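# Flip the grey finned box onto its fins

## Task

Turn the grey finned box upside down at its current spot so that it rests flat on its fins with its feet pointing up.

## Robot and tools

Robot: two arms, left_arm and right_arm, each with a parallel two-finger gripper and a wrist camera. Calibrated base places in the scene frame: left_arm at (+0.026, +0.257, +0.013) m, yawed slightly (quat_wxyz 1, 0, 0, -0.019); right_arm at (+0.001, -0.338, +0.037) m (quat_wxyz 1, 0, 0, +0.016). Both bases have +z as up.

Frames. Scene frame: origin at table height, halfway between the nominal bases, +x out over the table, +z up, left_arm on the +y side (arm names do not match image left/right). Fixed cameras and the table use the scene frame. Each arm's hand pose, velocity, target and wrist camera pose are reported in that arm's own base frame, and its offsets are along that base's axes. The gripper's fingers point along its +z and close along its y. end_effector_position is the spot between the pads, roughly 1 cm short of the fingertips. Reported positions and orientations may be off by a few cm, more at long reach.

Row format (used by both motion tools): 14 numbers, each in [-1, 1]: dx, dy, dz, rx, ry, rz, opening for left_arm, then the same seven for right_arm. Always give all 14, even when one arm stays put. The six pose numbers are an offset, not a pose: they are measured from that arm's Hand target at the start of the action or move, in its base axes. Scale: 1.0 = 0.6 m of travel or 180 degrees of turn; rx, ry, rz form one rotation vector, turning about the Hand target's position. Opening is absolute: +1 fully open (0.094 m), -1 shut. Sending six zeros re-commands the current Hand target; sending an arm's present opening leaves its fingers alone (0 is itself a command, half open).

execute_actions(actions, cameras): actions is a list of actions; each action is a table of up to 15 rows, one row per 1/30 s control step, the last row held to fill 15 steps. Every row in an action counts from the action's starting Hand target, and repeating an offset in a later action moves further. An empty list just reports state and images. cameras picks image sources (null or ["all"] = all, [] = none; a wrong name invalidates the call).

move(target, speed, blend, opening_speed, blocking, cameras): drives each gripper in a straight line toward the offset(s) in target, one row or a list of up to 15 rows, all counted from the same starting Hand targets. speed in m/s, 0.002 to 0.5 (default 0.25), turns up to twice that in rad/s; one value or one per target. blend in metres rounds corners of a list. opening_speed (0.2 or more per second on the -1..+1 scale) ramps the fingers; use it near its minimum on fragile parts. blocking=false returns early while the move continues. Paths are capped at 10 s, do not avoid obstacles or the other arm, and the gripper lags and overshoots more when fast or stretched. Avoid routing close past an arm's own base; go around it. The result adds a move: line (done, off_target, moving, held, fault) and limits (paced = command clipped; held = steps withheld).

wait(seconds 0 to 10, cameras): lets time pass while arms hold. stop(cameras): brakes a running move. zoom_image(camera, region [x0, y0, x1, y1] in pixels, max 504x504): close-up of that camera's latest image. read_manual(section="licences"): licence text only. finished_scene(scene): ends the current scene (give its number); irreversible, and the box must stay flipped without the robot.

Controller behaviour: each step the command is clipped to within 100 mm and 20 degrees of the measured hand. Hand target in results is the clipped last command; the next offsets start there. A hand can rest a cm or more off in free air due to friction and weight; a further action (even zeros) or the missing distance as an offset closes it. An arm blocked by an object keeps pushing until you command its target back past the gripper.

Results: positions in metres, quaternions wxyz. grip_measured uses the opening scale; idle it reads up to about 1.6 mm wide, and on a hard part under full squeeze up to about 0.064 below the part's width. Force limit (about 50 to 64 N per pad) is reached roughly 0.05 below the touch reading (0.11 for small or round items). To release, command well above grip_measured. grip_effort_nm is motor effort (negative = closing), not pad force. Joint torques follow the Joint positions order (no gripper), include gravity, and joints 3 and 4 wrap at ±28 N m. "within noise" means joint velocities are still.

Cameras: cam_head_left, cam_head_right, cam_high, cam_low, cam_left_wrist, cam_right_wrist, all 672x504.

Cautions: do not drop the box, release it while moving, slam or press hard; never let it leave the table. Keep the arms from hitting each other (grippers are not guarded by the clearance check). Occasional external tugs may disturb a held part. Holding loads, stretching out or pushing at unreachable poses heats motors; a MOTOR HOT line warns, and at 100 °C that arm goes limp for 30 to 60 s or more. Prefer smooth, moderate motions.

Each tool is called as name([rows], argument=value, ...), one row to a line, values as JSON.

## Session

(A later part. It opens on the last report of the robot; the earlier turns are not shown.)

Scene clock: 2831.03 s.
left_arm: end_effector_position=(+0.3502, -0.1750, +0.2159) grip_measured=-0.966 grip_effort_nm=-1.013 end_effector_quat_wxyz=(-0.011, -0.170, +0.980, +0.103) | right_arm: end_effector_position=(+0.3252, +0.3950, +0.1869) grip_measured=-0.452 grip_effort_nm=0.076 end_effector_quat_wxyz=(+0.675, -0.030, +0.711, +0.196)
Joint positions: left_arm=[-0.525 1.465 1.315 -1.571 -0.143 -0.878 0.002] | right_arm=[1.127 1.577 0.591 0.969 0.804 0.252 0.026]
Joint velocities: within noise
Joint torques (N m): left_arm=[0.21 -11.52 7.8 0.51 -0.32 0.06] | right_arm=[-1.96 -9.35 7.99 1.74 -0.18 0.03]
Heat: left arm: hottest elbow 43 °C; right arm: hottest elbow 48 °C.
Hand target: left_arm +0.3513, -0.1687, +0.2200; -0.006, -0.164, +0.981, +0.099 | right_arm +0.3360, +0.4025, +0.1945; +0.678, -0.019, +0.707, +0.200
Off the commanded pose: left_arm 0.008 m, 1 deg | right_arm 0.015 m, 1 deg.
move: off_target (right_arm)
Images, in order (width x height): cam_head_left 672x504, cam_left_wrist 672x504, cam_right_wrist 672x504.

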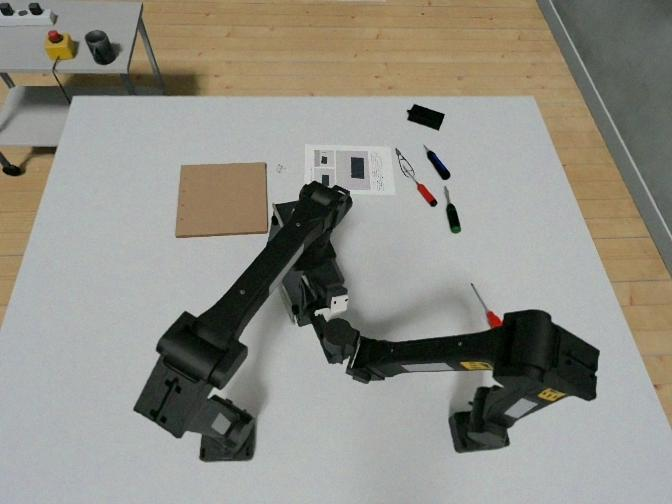

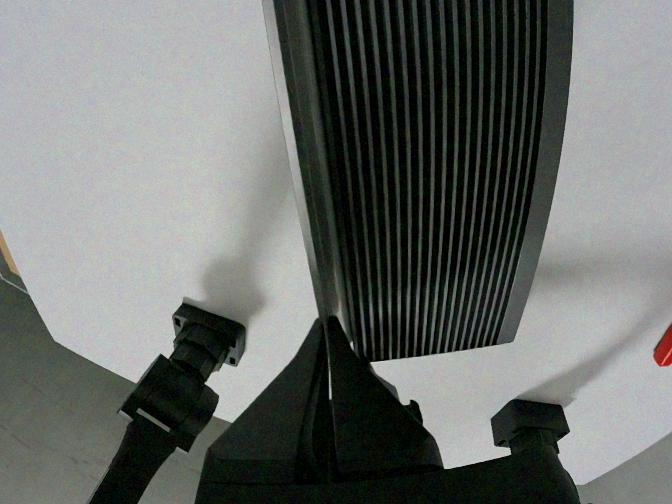

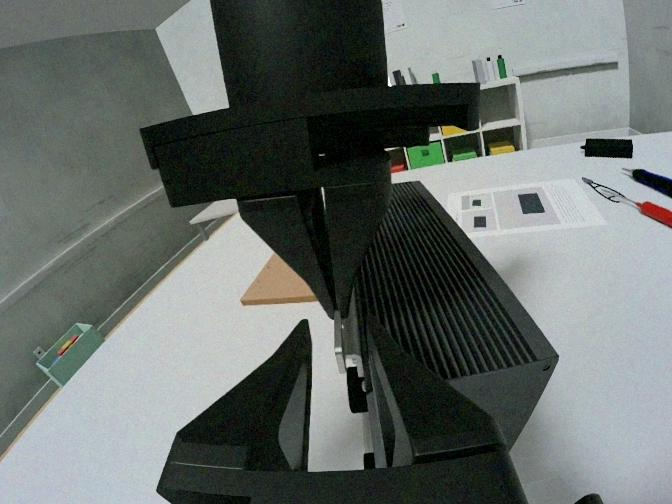

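zoom_image(camera="cam_right_wrist", region=[270, 260, 430, 420])

move(target=[0,0,0,0,0,0,-0.97,0,0,0,0,0,0,-0.97], opening_speed=0.25, cameras=["cam_right_wrist"])

Scaled by 3.150 from the camera's 672x504 image, which has a finer 960x720 frame.

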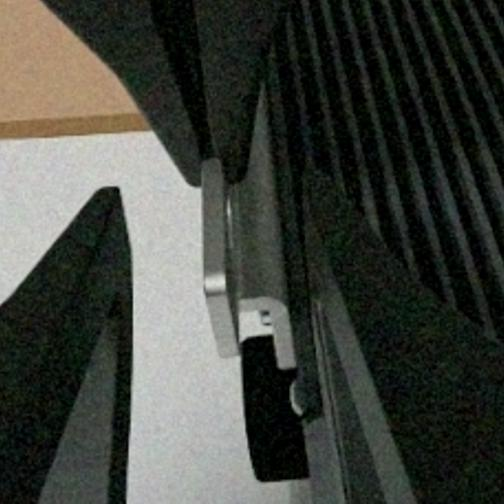

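Scene clock: 2839.63 s.
left_arm: end_effector_position=(+0.3503, -0.1750, +0.2159) grip_measured=-0.966 grip_effort_nm=-1.009 end_effector_quat_wxyz=(-0.011, -0.169, +0.980, +0.102) | right_arm: end_effector_position=(+0.3252, +0.3950, +0.1866) grip_measured=-0.953 grip_effort_nm=-1.009 end_effector_quat_wxyz=(+0.675, -0.030, +0.711, +0.195)
Joint positions: left_arm=[-0.525 1.465 1.315 -1.57 -0.143 -0.878 0.002] | right_arm=[1.127 1.577 0.591 0.969 0.804 0.252 0.002]
Joint velocities: within noise
Joint torques (N m): left_arm=[0.32 -11.52 7.84 0.47 -0.31 0.04] | right_arm=[-1.44 -8.35 8.01 1.73 -0.16 -0.01]
Heat: left arm: hottest elbow 42 °C; right arm: hottest elbow 49 °C.
Hand target: left_arm +0.3512, -0.1687, +0.2200; -0.006, -0.164, +0.981, +0.099 | right_arm +0.3359, +0.4025, +0.1944; +0.678, -0.019, +0.707, +0.200
Off the commanded pose: left_arm 0.008 m, 1 deg | right_arm 0.015 m, 2 deg.
move: off_target (right_arm)
Images, in order (width x height): cam_right_wrist 672x504.

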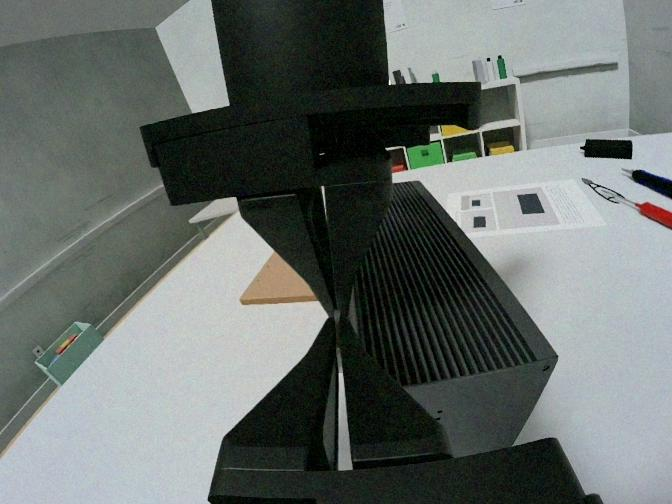

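move(target=[0,0,0,0,0,0,-0.75,0,0,0,0,0,0,-0.97], opening_speed=0.25, cameras=["cam_right_wrist","cam_left_wrist"])

Scene clock: 2847.23 s.
left_arm: end_effector_position=(+0.3510, -0.1735, +0.2156) grip_measured=-0.753 grip_effort_nm=0.154 end_effector_quat_wxyz=(-0.011, -0.165, +0.981, +0.103) | right_arm: end_effector_position=(+0.3252, +0.3950, +0.1866) grip_measured=-0.955 grip_effort_nm=-1.043 end_effector_quat_wxyz=(+0.675, -0.030, +0.711, +0.195)
Joint positions: left_arm=[-0.521 1.465 1.315 -1.57 -0.145 -0.866 0.012] | right_arm=[1.127 1.577 0.591 0.969 0.804 0.252 0.002]
Joint velocities: within noise
Joint torques (N m): left_arm=[0.15 -11.63 7.84 0.46 -0.21 -0.08] | right_arm=[-1.85 -8.41 8.18 1.72 -0.19 -0.01]
Heat: left arm: hottest elbow 43 °C; right arm: hottest elbow 49 °C.
Hand target: left_arm +0.3513, -0.1687, +0.2200; -0.006, -0.164, +0.981, +0.099 | right_arm +0.3358, +0.4026, +0.1944; +0.678, -0.019, +0.707, +0.200
Off the commanded pose: left_arm 0.006 m, 1 deg | right_arm 0.015 m, 2 deg.
move: off_target (right_arm)
Images, in order (width x height): cam_left_wrist 672x504, cam_right_wrist 672x504.

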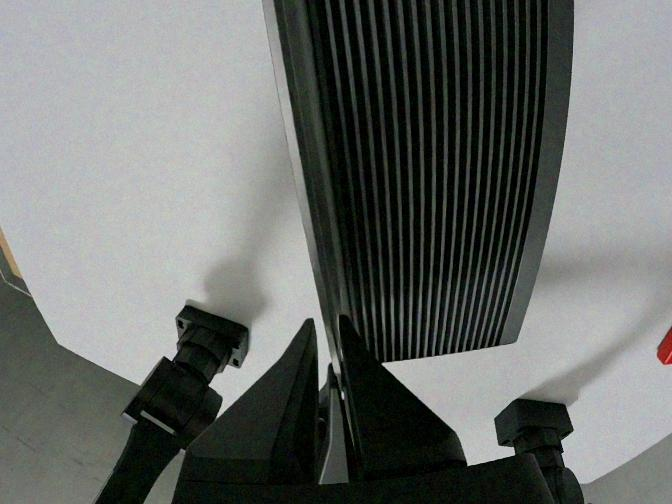

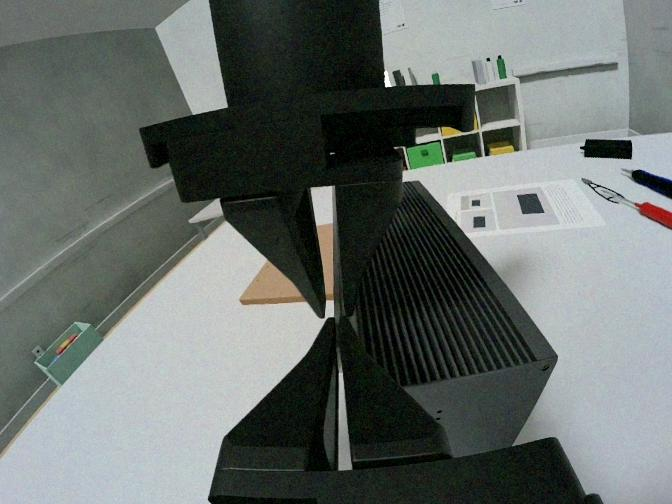

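move([
  [0,0,0.2,0,0,0,-0.6,0,0,0,0,0,0,-0.97],
  [0,0.4,0.3,0,0,0,-0.6,0,0,0,0,0,0,-0.97],
], speed=[0.1,0.2], blend=[0.03,0], opening_speed=0.3, cameras=["cam_right_wrist","cam_head_left","cam_head_right"])

Scene clock: 2858.30 s.
left_arm: end_effector_position=(+0.3478, +0.0688, +0.3814) grip_measured=-0.603 grip_effort_nm=0.154 end_effector_quat_wxyz=(+0.103, -0.154, +0.978, +0.093) | right_arm: end_effector_position=(+0.3254, +0.3948, +0.1866) grip_measured=-0.955 grip_effort_nm=-1.038 end_effector_quat_wxyz=(+0.675, -0.029, +0.711, +0.195)
Joint positions: left_arm=[0.102 1.179 1.478 -1.671 -0.196 -0.191 0.019] | right_arm=[1.127 1.577 0.591 0.969 0.804 0.252 0.002]
Joint velocities: within noise
Joint torques (N m): left_arm=[-0.32 -5.89 12.07 0.72 -0.18 -0.08] | right_arm=[-1.73 -8.76 8.2 1.59 -0.16 0.03]
Heat: left arm: hottest elbow 43 °C; right arm: hottest elbow 49 °C.
Hand target: left_arm +0.3513, +0.0714, +0.4001; -0.006, -0.164, +0.981, +0.099 | right_arm +0.3359, +0.4025, +0.1944; +0.678, -0.019, +0.707, +0.200
Off the commanded pose: left_arm 0.019 m, 13 deg | right_arm 0.015 m, 1 deg.
joint sent to its limit (left arm) — joint 4 (wrist pitch), lower limit. The joint targets are off in orientation, not in position.
move: off_target (left_arm, right_arm)
Images, in order (width x height): cam_head_left 672x504, cam_head_right 672x504, cam_right_wrist 672x504.

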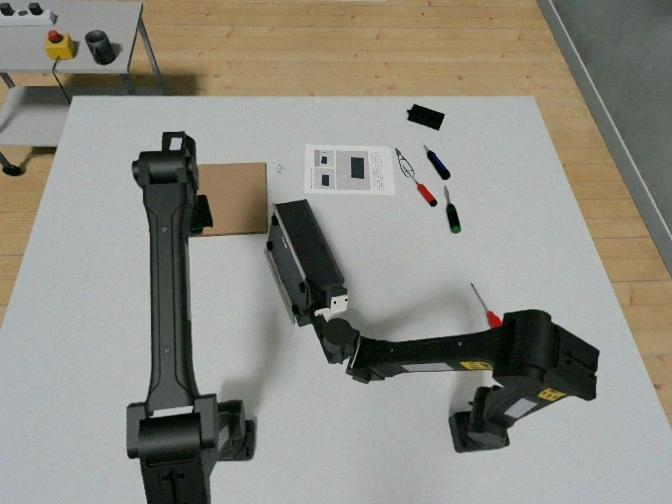

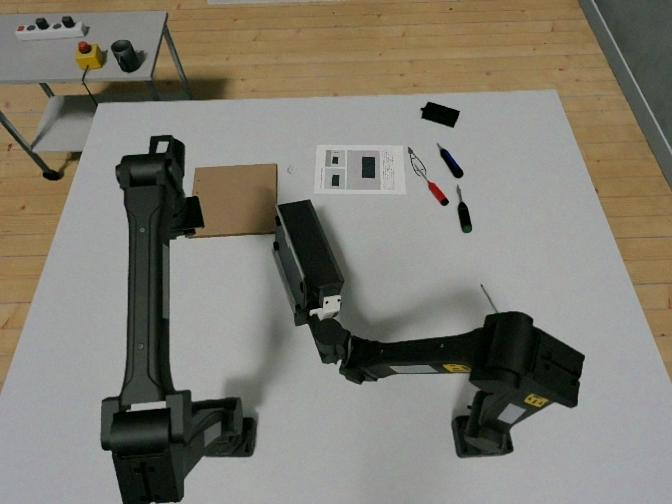

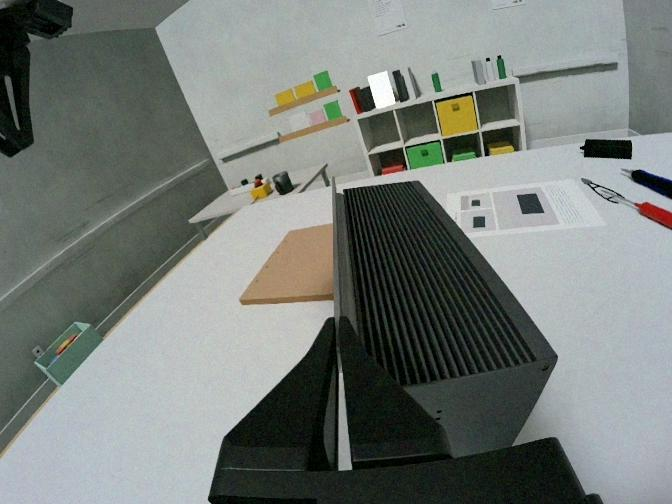

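move([
  [0,0,0,0,0,0,-0.6,0.0292,-0.0905,0.0153,0.0793,0.0258,0,-0.97],
], speed=0.05, cameras=["cam_right_wrist","cam_head_left","cam_low"])

Scene clock: 2892.67 s.
left_arm: end_effector_position=(+0.3478, +0.0689, +0.3814) grip_measured=-0.603 grip_effort_nm=0.159 end_effector_quat_wxyz=(+0.103, -0.154, +0.978, +0.093) | right_arm: end_effector_position=(+0.3400, +0.3540, +0.1931) grip_measured=-0.955 grip_effort_nm=-1.048 end_effector_quat_wxyz=(+0.643, +0.051, +0.711, +0.281)
Joint positions: left_arm=[0.102 1.179 1.478 -1.671 -0.196 -0.19 0.019] | right_arm=[1.032 1.486 0.511 0.955 0.691 0.497 0.002]
Joint velocities: within noise
Joint torques (N m): left_arm=[-0.26 -6.18 12.08 0.72 -0.2 -0.08] | right_arm=[-3.66 -9.17 6.64 1.87 -0.22 0.18]
Heat: left arm: hottest elbow 46 °C; right arm: hottest elbow 49 °C.
Hand target: left_arm +0.3513, +0.0713, +0.4000; -0.006, -0.164, +0.981, +0.099 | right_arm +0.3534, +0.3482, +0.2035; +0.646, +0.074, +0.703, +0.287
Off the commanded pose: left_arm 0.019 m, 13 deg | right_arm 0.018 m, 3 deg.
joint sent to its limit (left arm) — joint 4 (wrist pitch), lower limit. The joint targets are off in orientation, not in position.
move: off_target (left_arm, right_arm)
Images, in order (width x height): cam_head_left 672x504, cam_low 672x504, cam_right_wrist 672x504.

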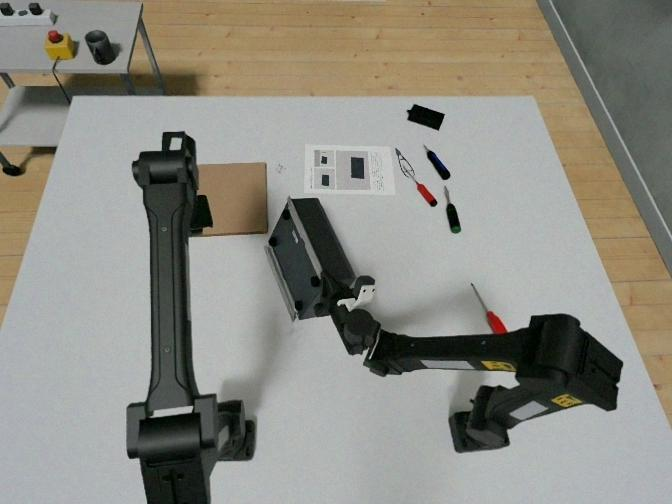

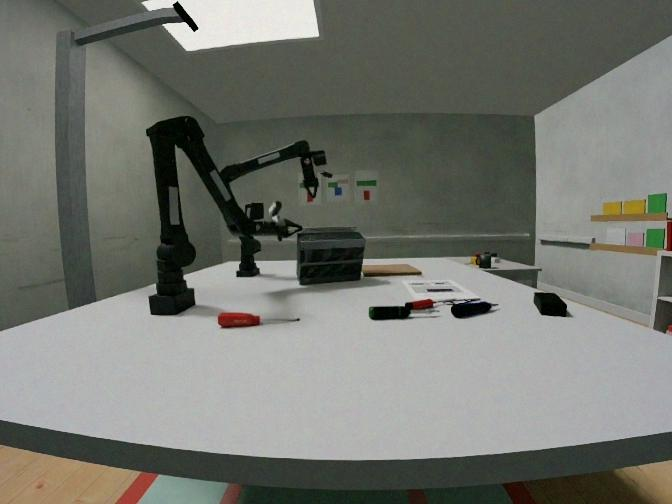

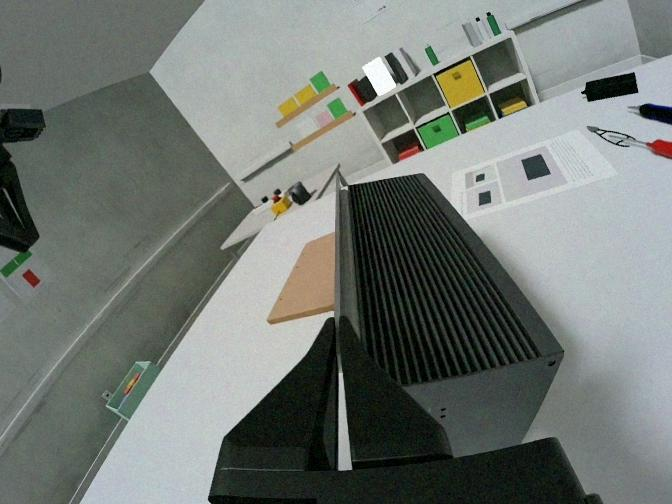

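zoom_image(camera="cam_low", region=[230, 190, 430, 310])

zoom_image(camera="cam_head_left", region=[240, 170, 420, 350])

Scaled by 2.520.

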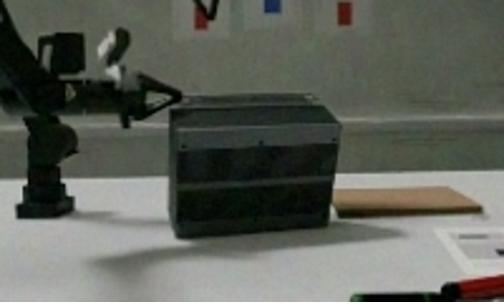

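Scaled by 2.800.

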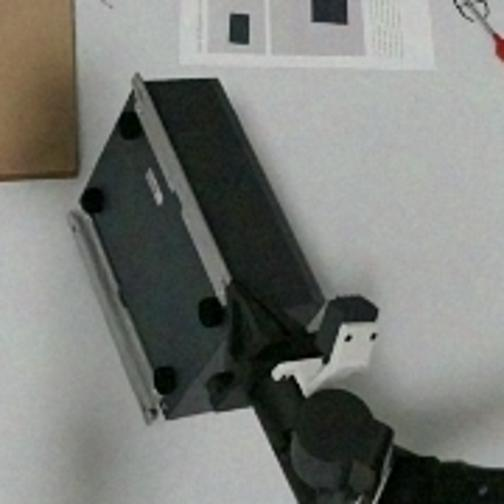

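move([
  [0,0,0,0,0,0,-0.6,0.0297,-0.0913,-0.0097,0.0793,0.0258,0,-0.97],
  [0,0,0,0,0,0,-0.6,0.0575,-0.177,-0.04,0.1585,0.0515,0,-0.97],
], speed=0.05, blend=[0.02,0], cameras=["cam_right_wrist","cam_head_left","cam_low"])

zoom_image(camera="cam_low", region=[230, 190, 430, 310])

Scene clock: 2913.17 s.
left_arm: end_effector_position=(+0.3478, +0.0690, +0.3814) grip_measured=-0.603 grip_effort_nm=0.149 end_effector_quat_wxyz=(+0.103, -0.154, +0.978, +0.093) | right_arm: end_effector_position=(+0.3698, +0.2284, +0.1231) grip_measured=-0.955 grip_effort_nm=-1.043 end_effector_quat_wxyz=(+0.517, +0.255, +0.718, +0.390)
Joint positions: left_arm=[0.102 1.179 1.478 -1.671 -0.196 -0.189 0.019] | right_arm=[0.708 1.461 0.301 0.983 0.398 1.057 0.002]
Joint velocities: within noise
Joint torques (N m): left_arm=[-0.32 -5.95 12.08 0.69 -0.18 -0.08] | right_arm=[-1.55 -10.4 7.86 5.46 -0.38 -0.22]
Heat: left arm: hottest elbow 47 °C; right arm: hottest elbow 48 °C.
Hand target: left_arm +0.3513, +0.0713, +0.4000; -0.006, -0.164, +0.981, +0.099 | right_arm +0.3880, +0.2420, +0.1797; +0.550, +0.253, +0.660, +0.445
Off the commanded pose: left_arm 0.019 m, 13 deg | right_arm 0.061 m, 10 deg.
joint sent to its limit (left arm) — joint 4 (wrist pitch), lower limit. The joint targets are off in orientation, not in position.
move: off_target (left_arm, right_arm)
Images, in order (width x height): cam_head_left 672x504, cam_low 672x504, cam_right_wrist 672x504.

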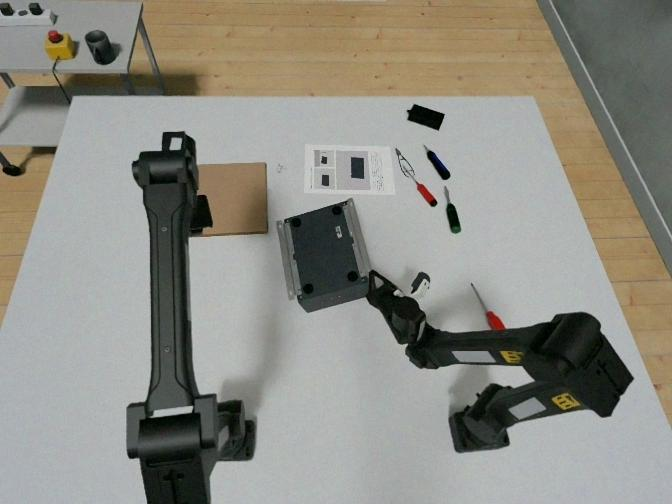

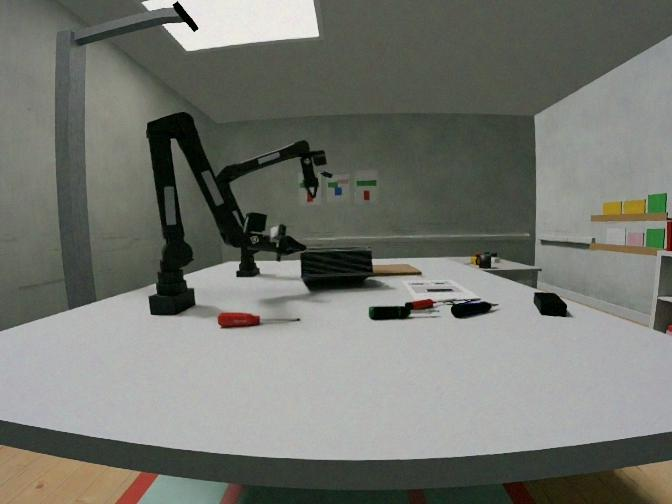

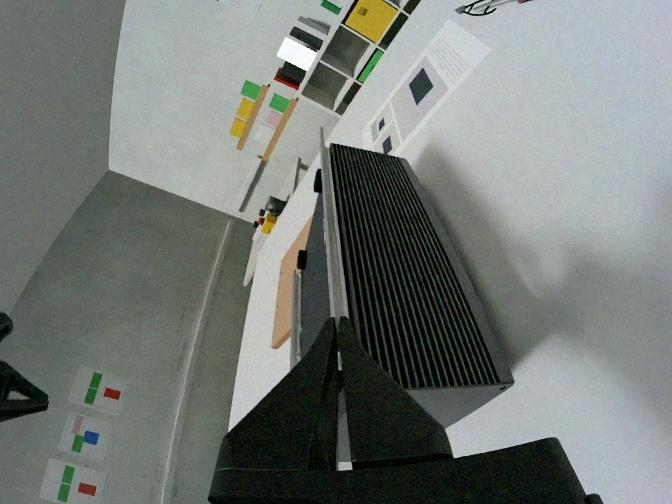

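Scaled by 2.520.

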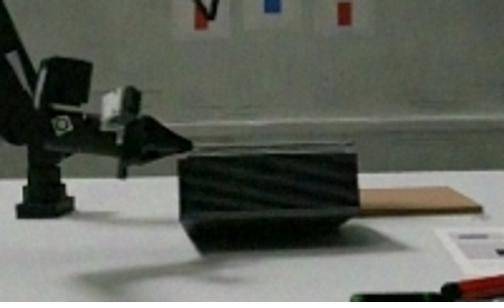

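move(target=[0,0,0,0,0,0,-0.6,0.0478,-0.1473,-0.0795,0.175,0.057,0,-0.97], speed=0.03, cameras=["cam_right_wrist","cam_head_left","cam_low"])

zoom_image(camera="cam_low", region=[230, 190, 430, 310])

Scene clock: 2933.20 s.
left_arm: end_effector_position=(+0.3478, +0.0690, +0.3814) grip_measured=-0.603 grip_effort_nm=0.159 end_effector_quat_wxyz=(+0.103, -0.154, +0.978, +0.093) | right_arm: end_effector_position=(+0.3955, +0.1608, +0.0757) grip_measured=-0.955 grip_effort_nm=-1.038 end_effector_quat_wxyz=(+0.364, +0.440, +0.631, +0.525)
Joint positions: left_arm=[0.102 1.179 1.478 -1.671 -0.196 -0.189 0.019] | right_arm=[0.408 1.683 0.253 1.245 0.052 1.583 0.002]
Joint velocities: within noise
Joint torques (N m): left_arm=[-0.44 -6.12 12.1 0.73 -0.18 -0.08] | right_arm=[-2.84 -11.69 4.18 6.11 0.38 0.27]
Heat: left arm: hottest elbow 48 °C; right arm: hottest elbow 47 °C.
Hand target: left_arm +0.3513, +0.0713, +0.4000; -0.006, -0.164, +0.981, +0.099 | right_arm +0.4165, +0.1536, +0.1318; +0.400, +0.431, +0.561, +0.583
Off the commanded pose: left_arm 0.019 m, 13 deg | right_arm 0.061 m, 11 deg.
joint sent to its limit (left arm) — joint 4 (wrist pitch), lower limit. The joint targets are off in orientation, not in position.
move: off_target (left_arm, right_arm)
Images, in order (width x height): cam_head_left 672x504, cam_low 672x504, cam_right_wrist 672x504.

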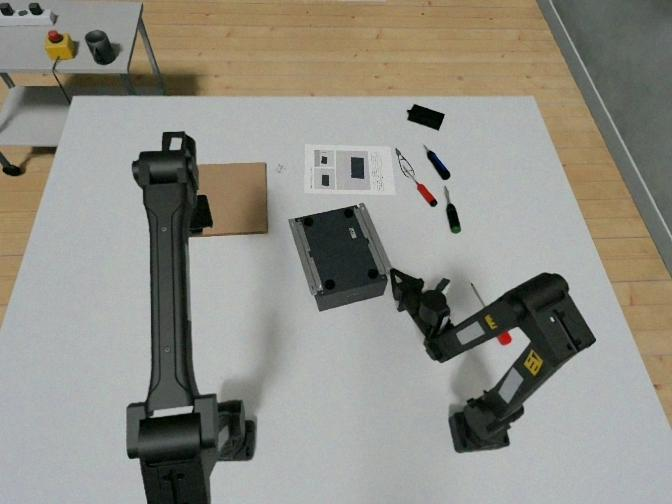

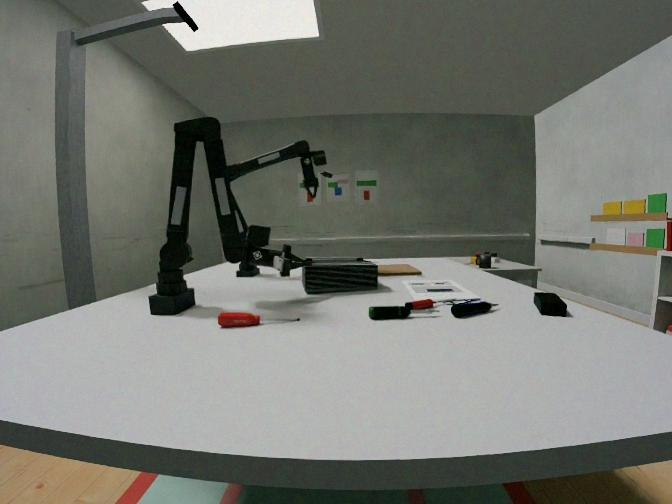

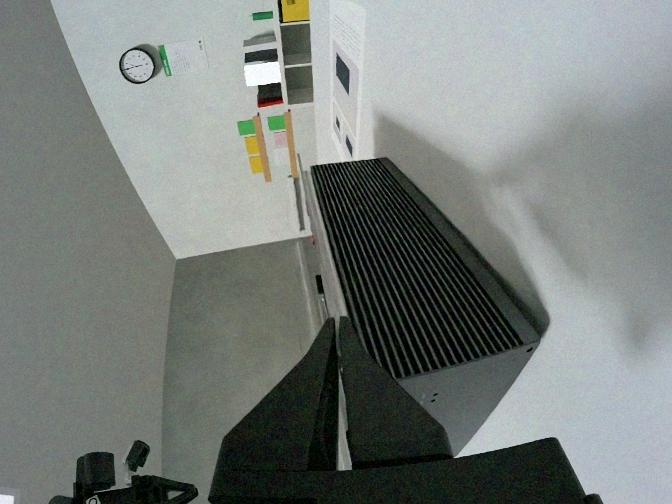

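Scaled by 2.520.

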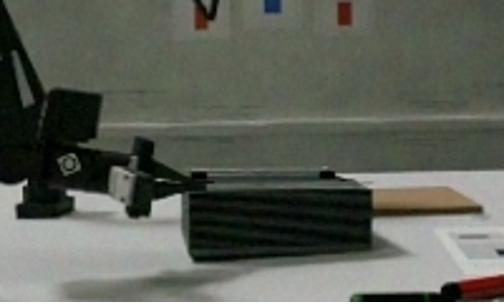

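move(target=[0,0,0,0,0,0,-0.6,-0.015,0.0,-0.07,0,0,0,-0.97], speed=0.03, cameras=["cam_right_wrist","cam_head_left","cam_low"])

zoom_image(camera="cam_low", region=[230, 190, 430, 310])

Scene clock: 2948.20 s.
left_arm: end_effector_position=(+0.3478, +0.0690, +0.3814) grip_measured=-0.603 grip_effort_nm=0.154 end_effector_quat_wxyz=(+0.103, -0.154, +0.978, +0.093) | right_arm: end_effector_position=(+0.3914, +0.1580, +0.0642) grip_measured=-0.955 grip_effort_nm=-1.043 end_effector_quat_wxyz=(+0.377, +0.433, +0.605, +0.552)
Joint positions: left_arm=[0.102 1.179 1.478 -1.671 -0.196 -0.189 0.019] | right_arm=[0.408 1.872 0.245 1.52 0.057 1.598 0.002]
Joint velocities: within noise
Joint torques (N m): left_arm=[-0.26 -5.95 12.05 0.69 -0.17 -0.08] | right_arm=[-2.37 -8.64 2.76 4.34 0.8 0.13]
Heat: left arm: hottest elbow 49 °C; right arm: hottest elbow 46 °C.
Hand target: left_arm +0.3513, +0.0713, +0.4000; -0.006, -0.164, +0.981, +0.099 | right_arm +0.4076, +0.1536, +0.0899; +0.400, +0.431, +0.561, +0.583
Off the commanded pose: left_arm 0.019 m, 13 deg | right_arm 0.031 m, 7 deg.
joint sent to its limit (left arm) — joint 4 (wrist pitch), lower limit. The joint targets are off in orientation, not in position.
joint sent to its limit (right arm) — joint 4 (wrist pitch), upper limit. The joint targets still meet the commanded pose.
move: off_target (left_arm, right_arm)
Images, in order (width x height): cam_head_left 672x504, cam_low 672x504, cam_right_wrist 672x504.

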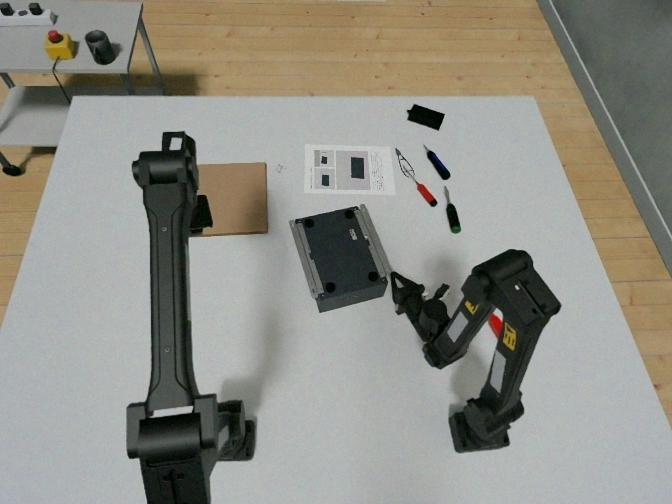

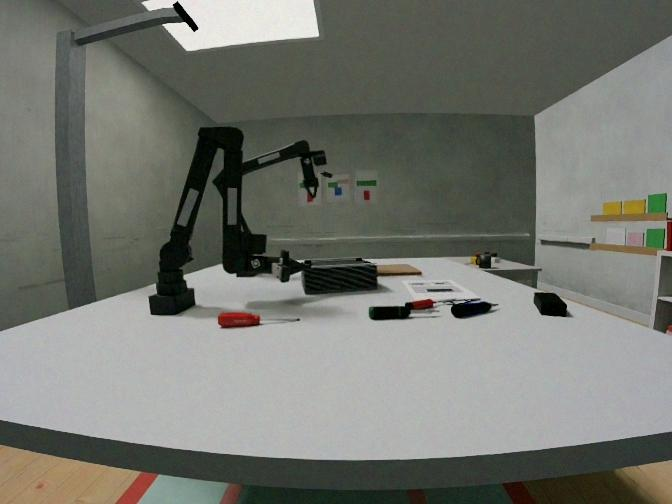

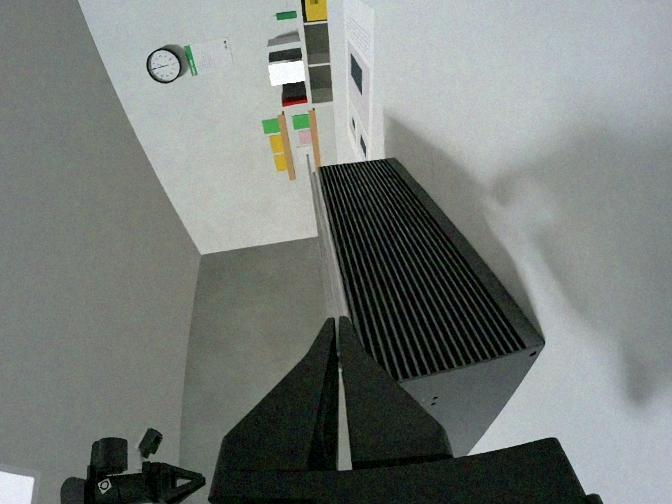

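Scaled by 2.520.

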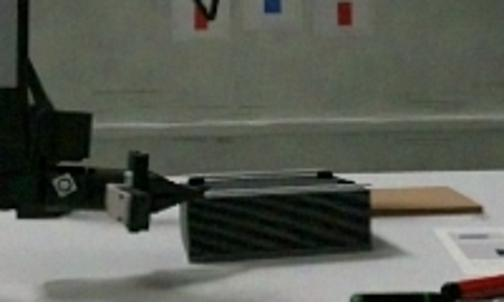

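move(target=[0,0,0,0,0,0,-0.6,-0.008,0.0,-0.025,0,0,0,-0.97], speed=0.03, cameras=["cam_right_wrist"])

Scene clock: 2952.97 s.
left_arm: end_effector_position=(+0.3478, +0.0690, +0.3814) grip_measured=-0.603 grip_effort_nm=0.154 end_effector_quat_wxyz=(+0.103, -0.154, +0.978, +0.093) | right_arm: end_effector_position=(+0.3913, +0.1575, +0.0630) grip_measured=-0.955 grip_effort_nm=-1.038 end_effector_quat_wxyz=(+0.377, +0.434, +0.601, +0.555)
Joint positions: left_arm=[0.102 1.179 1.478 -1.671 -0.196 -0.189 0.019] | right_arm=[0.408 1.89 0.246 1.544 0.059 1.606 0.002]
Joint velocities: within noise
Joint torques (N m): left_arm=[-0.32 -6.07 12.07 0.68 -0.19 -0.07] | right_arm=[-1.2 -7.65 2.33 3.18 0.98 0.14]
Heat: left arm: hottest elbow 49 °C; right arm: hottest elbow 45 °C.
Hand target: left_arm +0.3513, +0.0713, +0.4000; -0.006, -0.164, +0.981, +0.099 | right_arm +0.4027, +0.1536, +0.0749; +0.400, +0.431, +0.561, +0.583
Off the commanded pose: left_arm 0.019 m, 13 deg | right_arm 0.017 m, 6 deg.
joint sent to its limit (left arm) — joint 4 (wrist pitch), lower limit. The joint targets are off in orientation, not in position.
joint sent to its limit (right arm) — joint 4 (wrist pitch), upper limit. The joint targets are off in orientation, not in position.
move: off_target (left_arm, right_arm)
Images, in order (width x height): cam_right_wrist 672x504.

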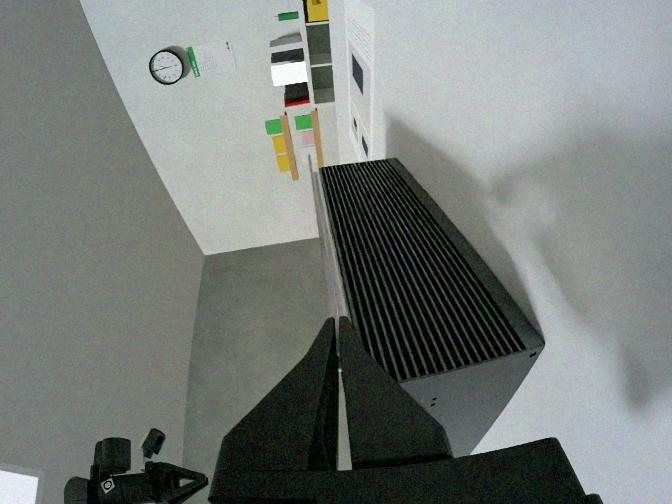

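move(target=[0,0,0,0,0,0,-0.6,0,0,0,0,0,0,-0.7], opening_speed=0.25, cameras=["cam_right_wrist","cam_head_left"])

Scene clock: 2957.47 s.
left_arm: end_effector_position=(+0.3478, +0.0690, +0.3814) grip_measured=-0.603 grip_effort_nm=0.154 end_effector_quat_wxyz=(+0.103, -0.154, +0.978, +0.093) | right_arm: end_effector_position=(+0.3952, +0.1549, +0.0665) grip_measured=-0.702 grip_effort_nm=0.066 end_effector_quat_wxyz=(+0.383, +0.442, +0.589, +0.557)
Joint positions: left_arm=[0.102 1.179 1.478 -1.671 -0.196 -0.189 0.019] | right_arm=[0.408 1.89 0.252 1.553 0.082 1.619 0.014]
Joint velocities: within noise
Joint torques (N m): left_arm=[-0.38 -5.89 12.08 0.73 -0.18 -0.08] | right_arm=[-0.32 -8.29 1.87 2.96 0.12 -0.06]
Heat: left arm: hottest elbow 49 °C; right arm: hottest elbow 45 °C.
Hand target: left_arm +0.3513, +0.0713, +0.4000; -0.006, -0.164, +0.981, +0.099 | right_arm +0.4027, +0.1536, +0.0748; +0.400, +0.431, +0.561, +0.583
Off the commanded pose: left_arm 0.019 m, 13 deg | right_arm 0.011 m, 5 deg.
joint sent to its limit (left arm) — joint 4 (wrist pitch), lower limit. The joint targets are off in orientation, not in position.
joint sent to its limit (right arm) — joint 4 (wrist pitch), upper limit. The joint targets are off in orientation, not in position.
move: off_target (left_arm, right_arm)
Images, in order (width x height): cam_head_left 672x504, cam_right_wrist 672x504.

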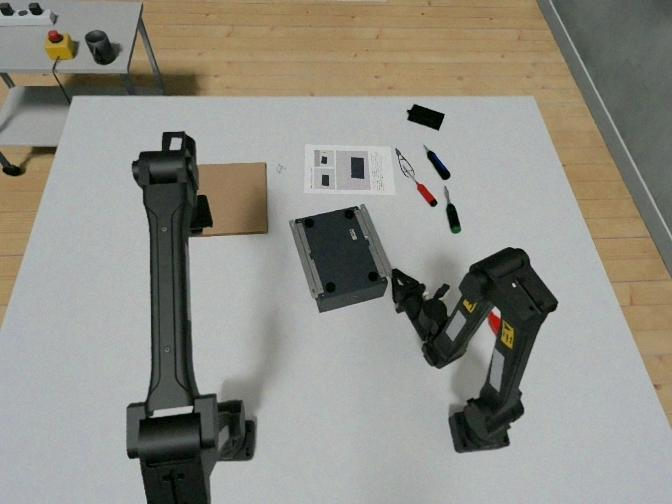

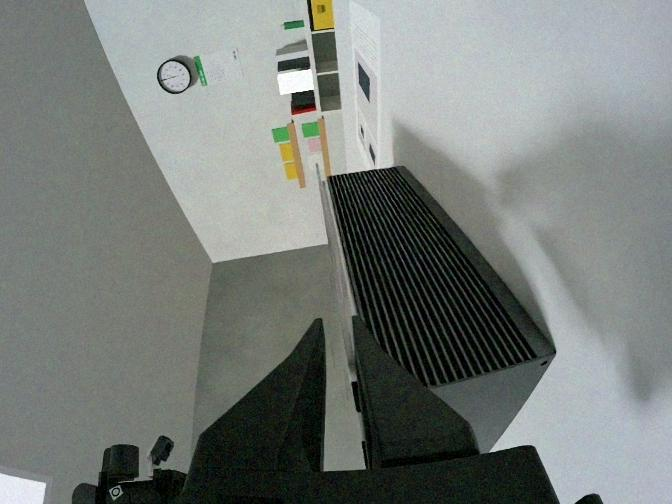

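move([
  [0,0,0,0,0,0,-0.6,-0.08,-0.027,-0.003,0,0,0,-0.7],
  [0,0,0,0,0,0,-0.6,-0.2,-0.1,0.1,0,0,0,-0.7],
], speed=[0.05,0.15], blend=[0.01,0], cameras=["cam_right_wrist","cam_head_left","cam_low","cam_high"])

zoom_image(camera="cam_head_left", region=[260, 180, 420, 340])

zoom_image(camera="cam_low", region=[230, 190, 430, 310])

Scene clock: 2973.87 s.
left_arm: end_effector_position=(+0.3478, +0.0690, +0.3814) grip_measured=-0.603 grip_effort_nm=0.159 end_effector_quat_wxyz=(+0.103, -0.154, +0.978, +0.093) | right_arm: end_effector_position=(+0.3264, +0.1243, +0.0875) grip_measured=-0.701 grip_effort_nm=0.071 end_effector_quat_wxyz=(+0.377, +0.450, +0.595, +0.549)
Joint positions: left_arm=[0.102 1.179 1.478 -1.671 -0.196 -0.189 0.019] | right_arm=[0.408 1.715 0.044 1.557 0.087 1.626 0.014]
Joint velocities: within noise
Joint torques (N m): left_arm=[-0.32 -6.01 12.07 0.72 -0.18 -0.09] | right_arm=[-1.14 -4.48 1.01 2.15 0.07 -0.1]
Heat: left arm: hottest elbow 49 °C; right arm: hottest elbow 43 °C.
Hand target: left_arm +0.3513, +0.0713, +0.4000; -0.006, -0.164, +0.981, +0.099 | right_arm +0.3296, +0.1253, +0.0862; +0.378, +0.451, +0.595, +0.548 (not the last commanded pose)
Off the commanded pose: left_arm 0.019 m, 13 deg | right_arm 0.071 m, 6 deg.
joint sent to its limit (left arm) — joint 4 (wrist pitch), lower limit.
move: held (right_arm; a check stopped the path), off_target (left_arm); path passed 1 of 2 targets; limits=held
pose unreachable (right arm): on one or more control steps of this call, first in action 0 (counted from 0), this arm could not follow its commanded pose, so it was not sent that pose on those steps. It may still have moved: this result reports where it is.
cause: moving toward the commanded pose would bring two parts of the arm too close to each other (its shoulder (the part past joint 1) and its forearm (the part past joint 3), with joints 2 (shoulder) and 3 (elbow) between them).
Images, in order (width x height): cam_head_left 672x504, cam_high 672x504, cam_low 672x504, cam_right_wrist 672x504.

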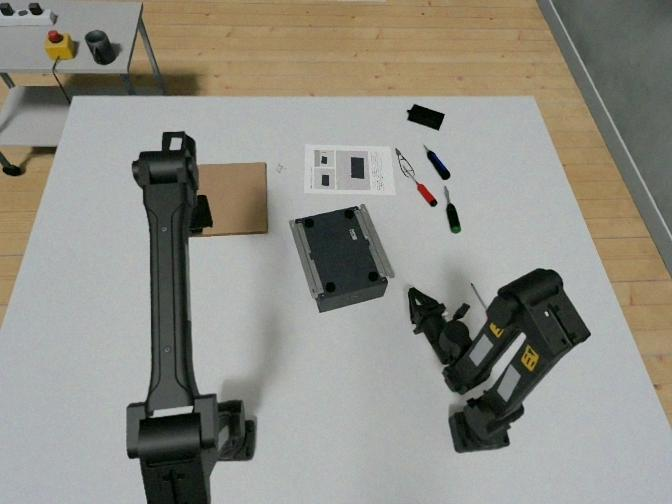

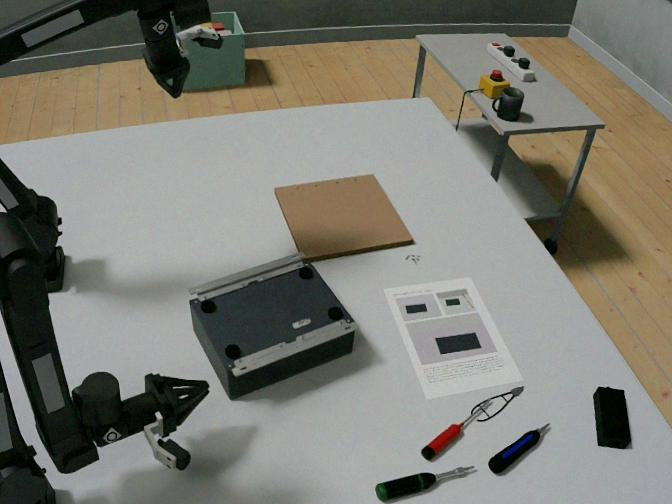

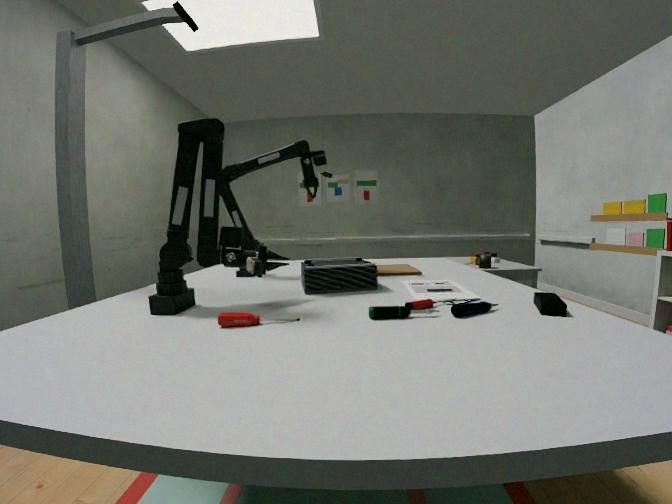

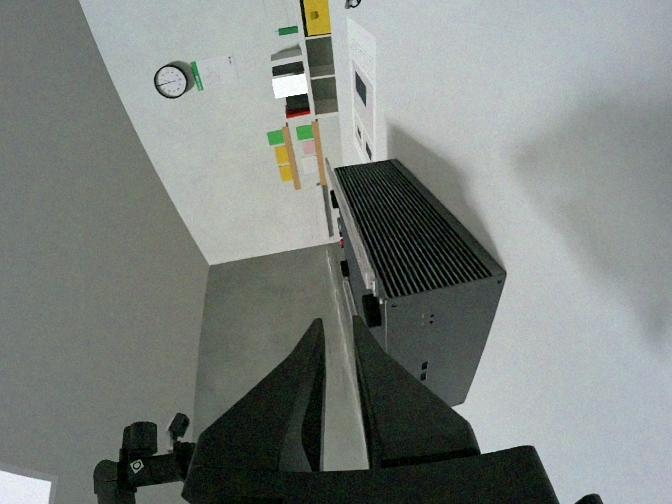

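Scaled by 3.150.

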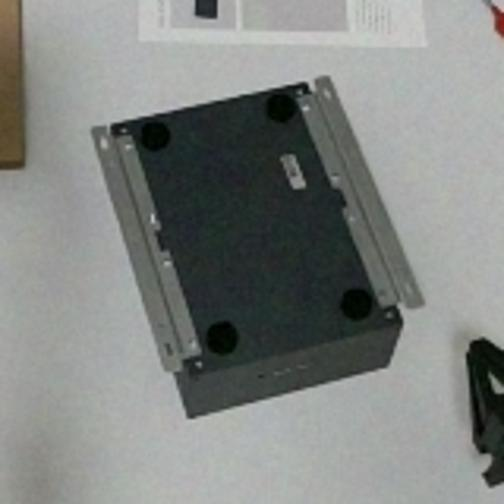

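Scaled by 2.520.

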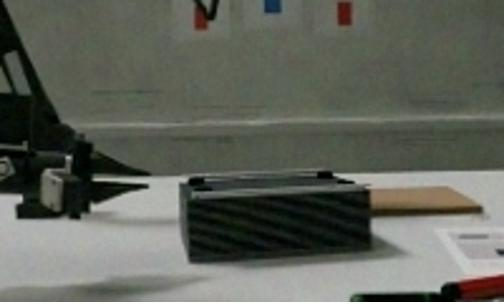

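move(target=[0,0,0,0,0,0,-0.6,0.0418,0.0202,-0.022,0,0,0,-0.55], speed=0.1, cameras=["cam_right_wrist"])

zoom_image(camera="cam_right_wrist", region=[250, 200, 450, 400])

Scene clock: 3035.87 s.
left_arm: end_effector_position=(+0.3478, +0.0690, +0.3814) grip_measured=-0.603 grip_effort_nm=0.159 end_effector_quat_wxyz=(+0.103, -0.154, +0.978, +0.093) | right_arm: end_effector_position=(+0.3524, +0.1348, +0.0707) grip_measured=-0.552 grip_effort_nm=0.076 end_effector_quat_wxyz=(+0.376, +0.454, +0.599, +0.542)
Joint positions: left_arm=[0.102 1.179 1.478 -1.671 -0.196 -0.189 0.019] | right_arm=[0.408 1.811 0.124 1.557 0.091 1.626 0.021]
Joint velocities: within noise
Joint torques (N m): left_arm=[-0.32 -6.01 12.08 0.66 -0.18 -0.07] | right_arm=[-0.56 -5.6 0.83 2.81 0.12 -0.07]
Heat: left arm: hottest elbow 50 °C; right arm: hottest elbow 40 °C.
Hand target: left_arm +0.3513, +0.0713, +0.4000; -0.006, -0.164, +0.981, +0.099 | right_arm +0.3547, +0.1375, +0.0730; +0.378, +0.451, +0.595, +0.548
Off the commanded pose: left_arm 0.019 m, 13 deg | right_arm 0.004 m, 1 deg.
joint sent to its limit (left arm) — joint 4 (wrist pitch), lower limit. The joint targets are off in orientation, not in position.
move: off_target (left_arm)
Images, in order (width x height): cam_right_wrist 672x504.

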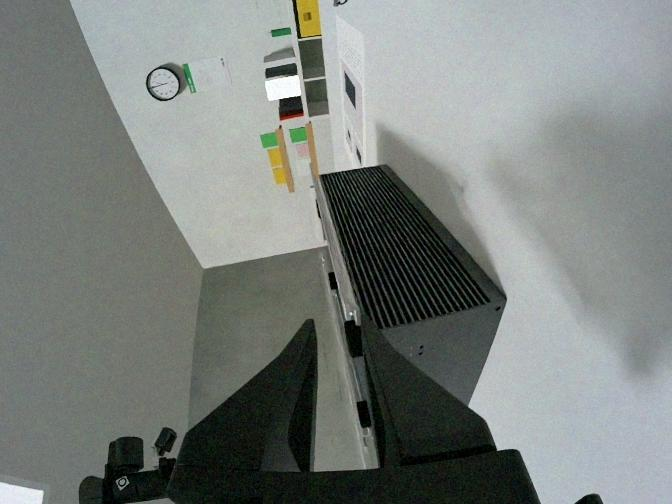

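Scaled by 2.520 from the camera's 672x504 image, which has a finer 960x720 frame.

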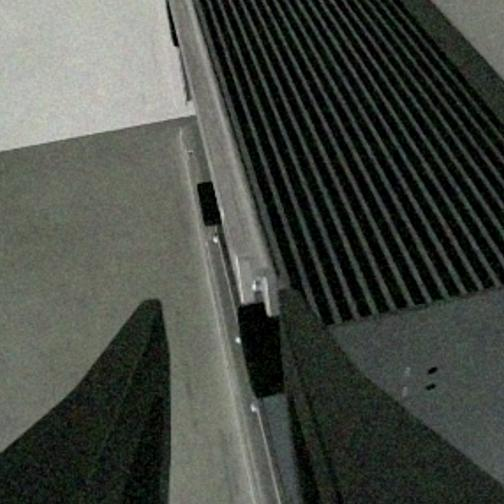

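move([
  [0,0,0,0,0,0,-0.6,0.013,0.0045,-0.014,0,0,0,-0.55],
  [0,0,0,0,0,0,-0.6,0.088,0.03,-0.02,0,0,0,-0.55],
], speed=0.05, cameras=["cam_right_wrist"])

zoom_image(camera="cam_right_wrist", region=[250, 200, 450, 400])

Scene clock: 3051.77 s.
left_arm: end_effector_position=(+0.3478, +0.0690, +0.3814) grip_measured=-0.603 grip_effort_nm=0.154 end_effector_quat_wxyz=(+0.103, -0.154, +0.978, +0.093) | right_arm: end_effector_position=(+0.4020, +0.1582, +0.0645) grip_measured=-0.552 grip_effort_nm=0.076 end_effector_quat_wxyz=(+0.376, +0.447, +0.595, +0.552)
Joint positions: left_arm=[0.102 1.179 1.478 -1.671 -0.196 -0.189 0.019] | right_arm=[0.408 1.866 0.271 1.487 0.08 1.626 0.021]
Joint velocities: within noise
Joint torques (N m): left_arm=[-0.38 -5.89 12.04 0.68 -0.19 -0.09] | right_arm=[-1.73 -7.41 2.02 1.89 -0.16 -0.1]
Heat: left arm: hottest elbow 51 °C; right arm: hottest elbow 40 °C.
Hand target: left_arm +0.3513, +0.0713, +0.4000; -0.006, -0.164, +0.981, +0.099 | right_arm +0.4074, +0.1554, +0.0611; +0.378, +0.451, +0.595, +0.548
Off the commanded pose: left_arm 0.019 m, 13 deg | right_arm 0.007 m, 1 deg.
joint sent to its limit (left arm) — joint 4 (wrist pitch), lower limit. The joint targets are off in orientation, not in position.
move: off_target (left_arm)
Images, in order (width x height): cam_right_wrist 672x504.

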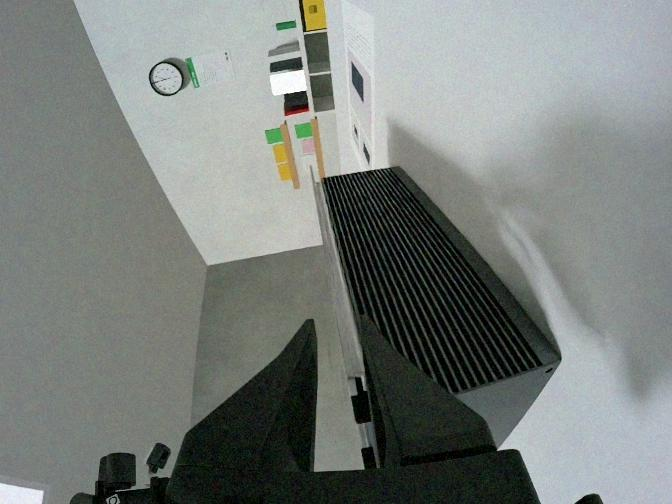

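Scaled by 2.520 from the camera's 672x504 image, which has a finer 960x720 frame.

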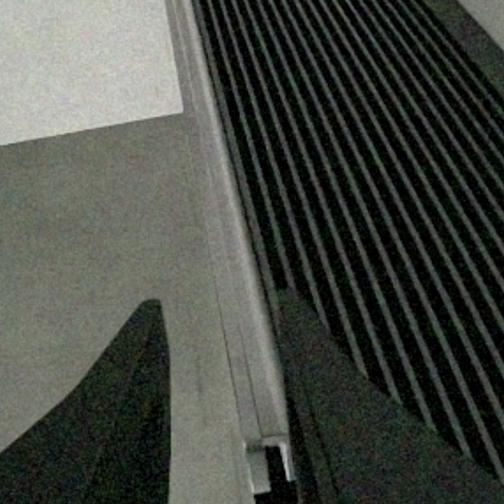

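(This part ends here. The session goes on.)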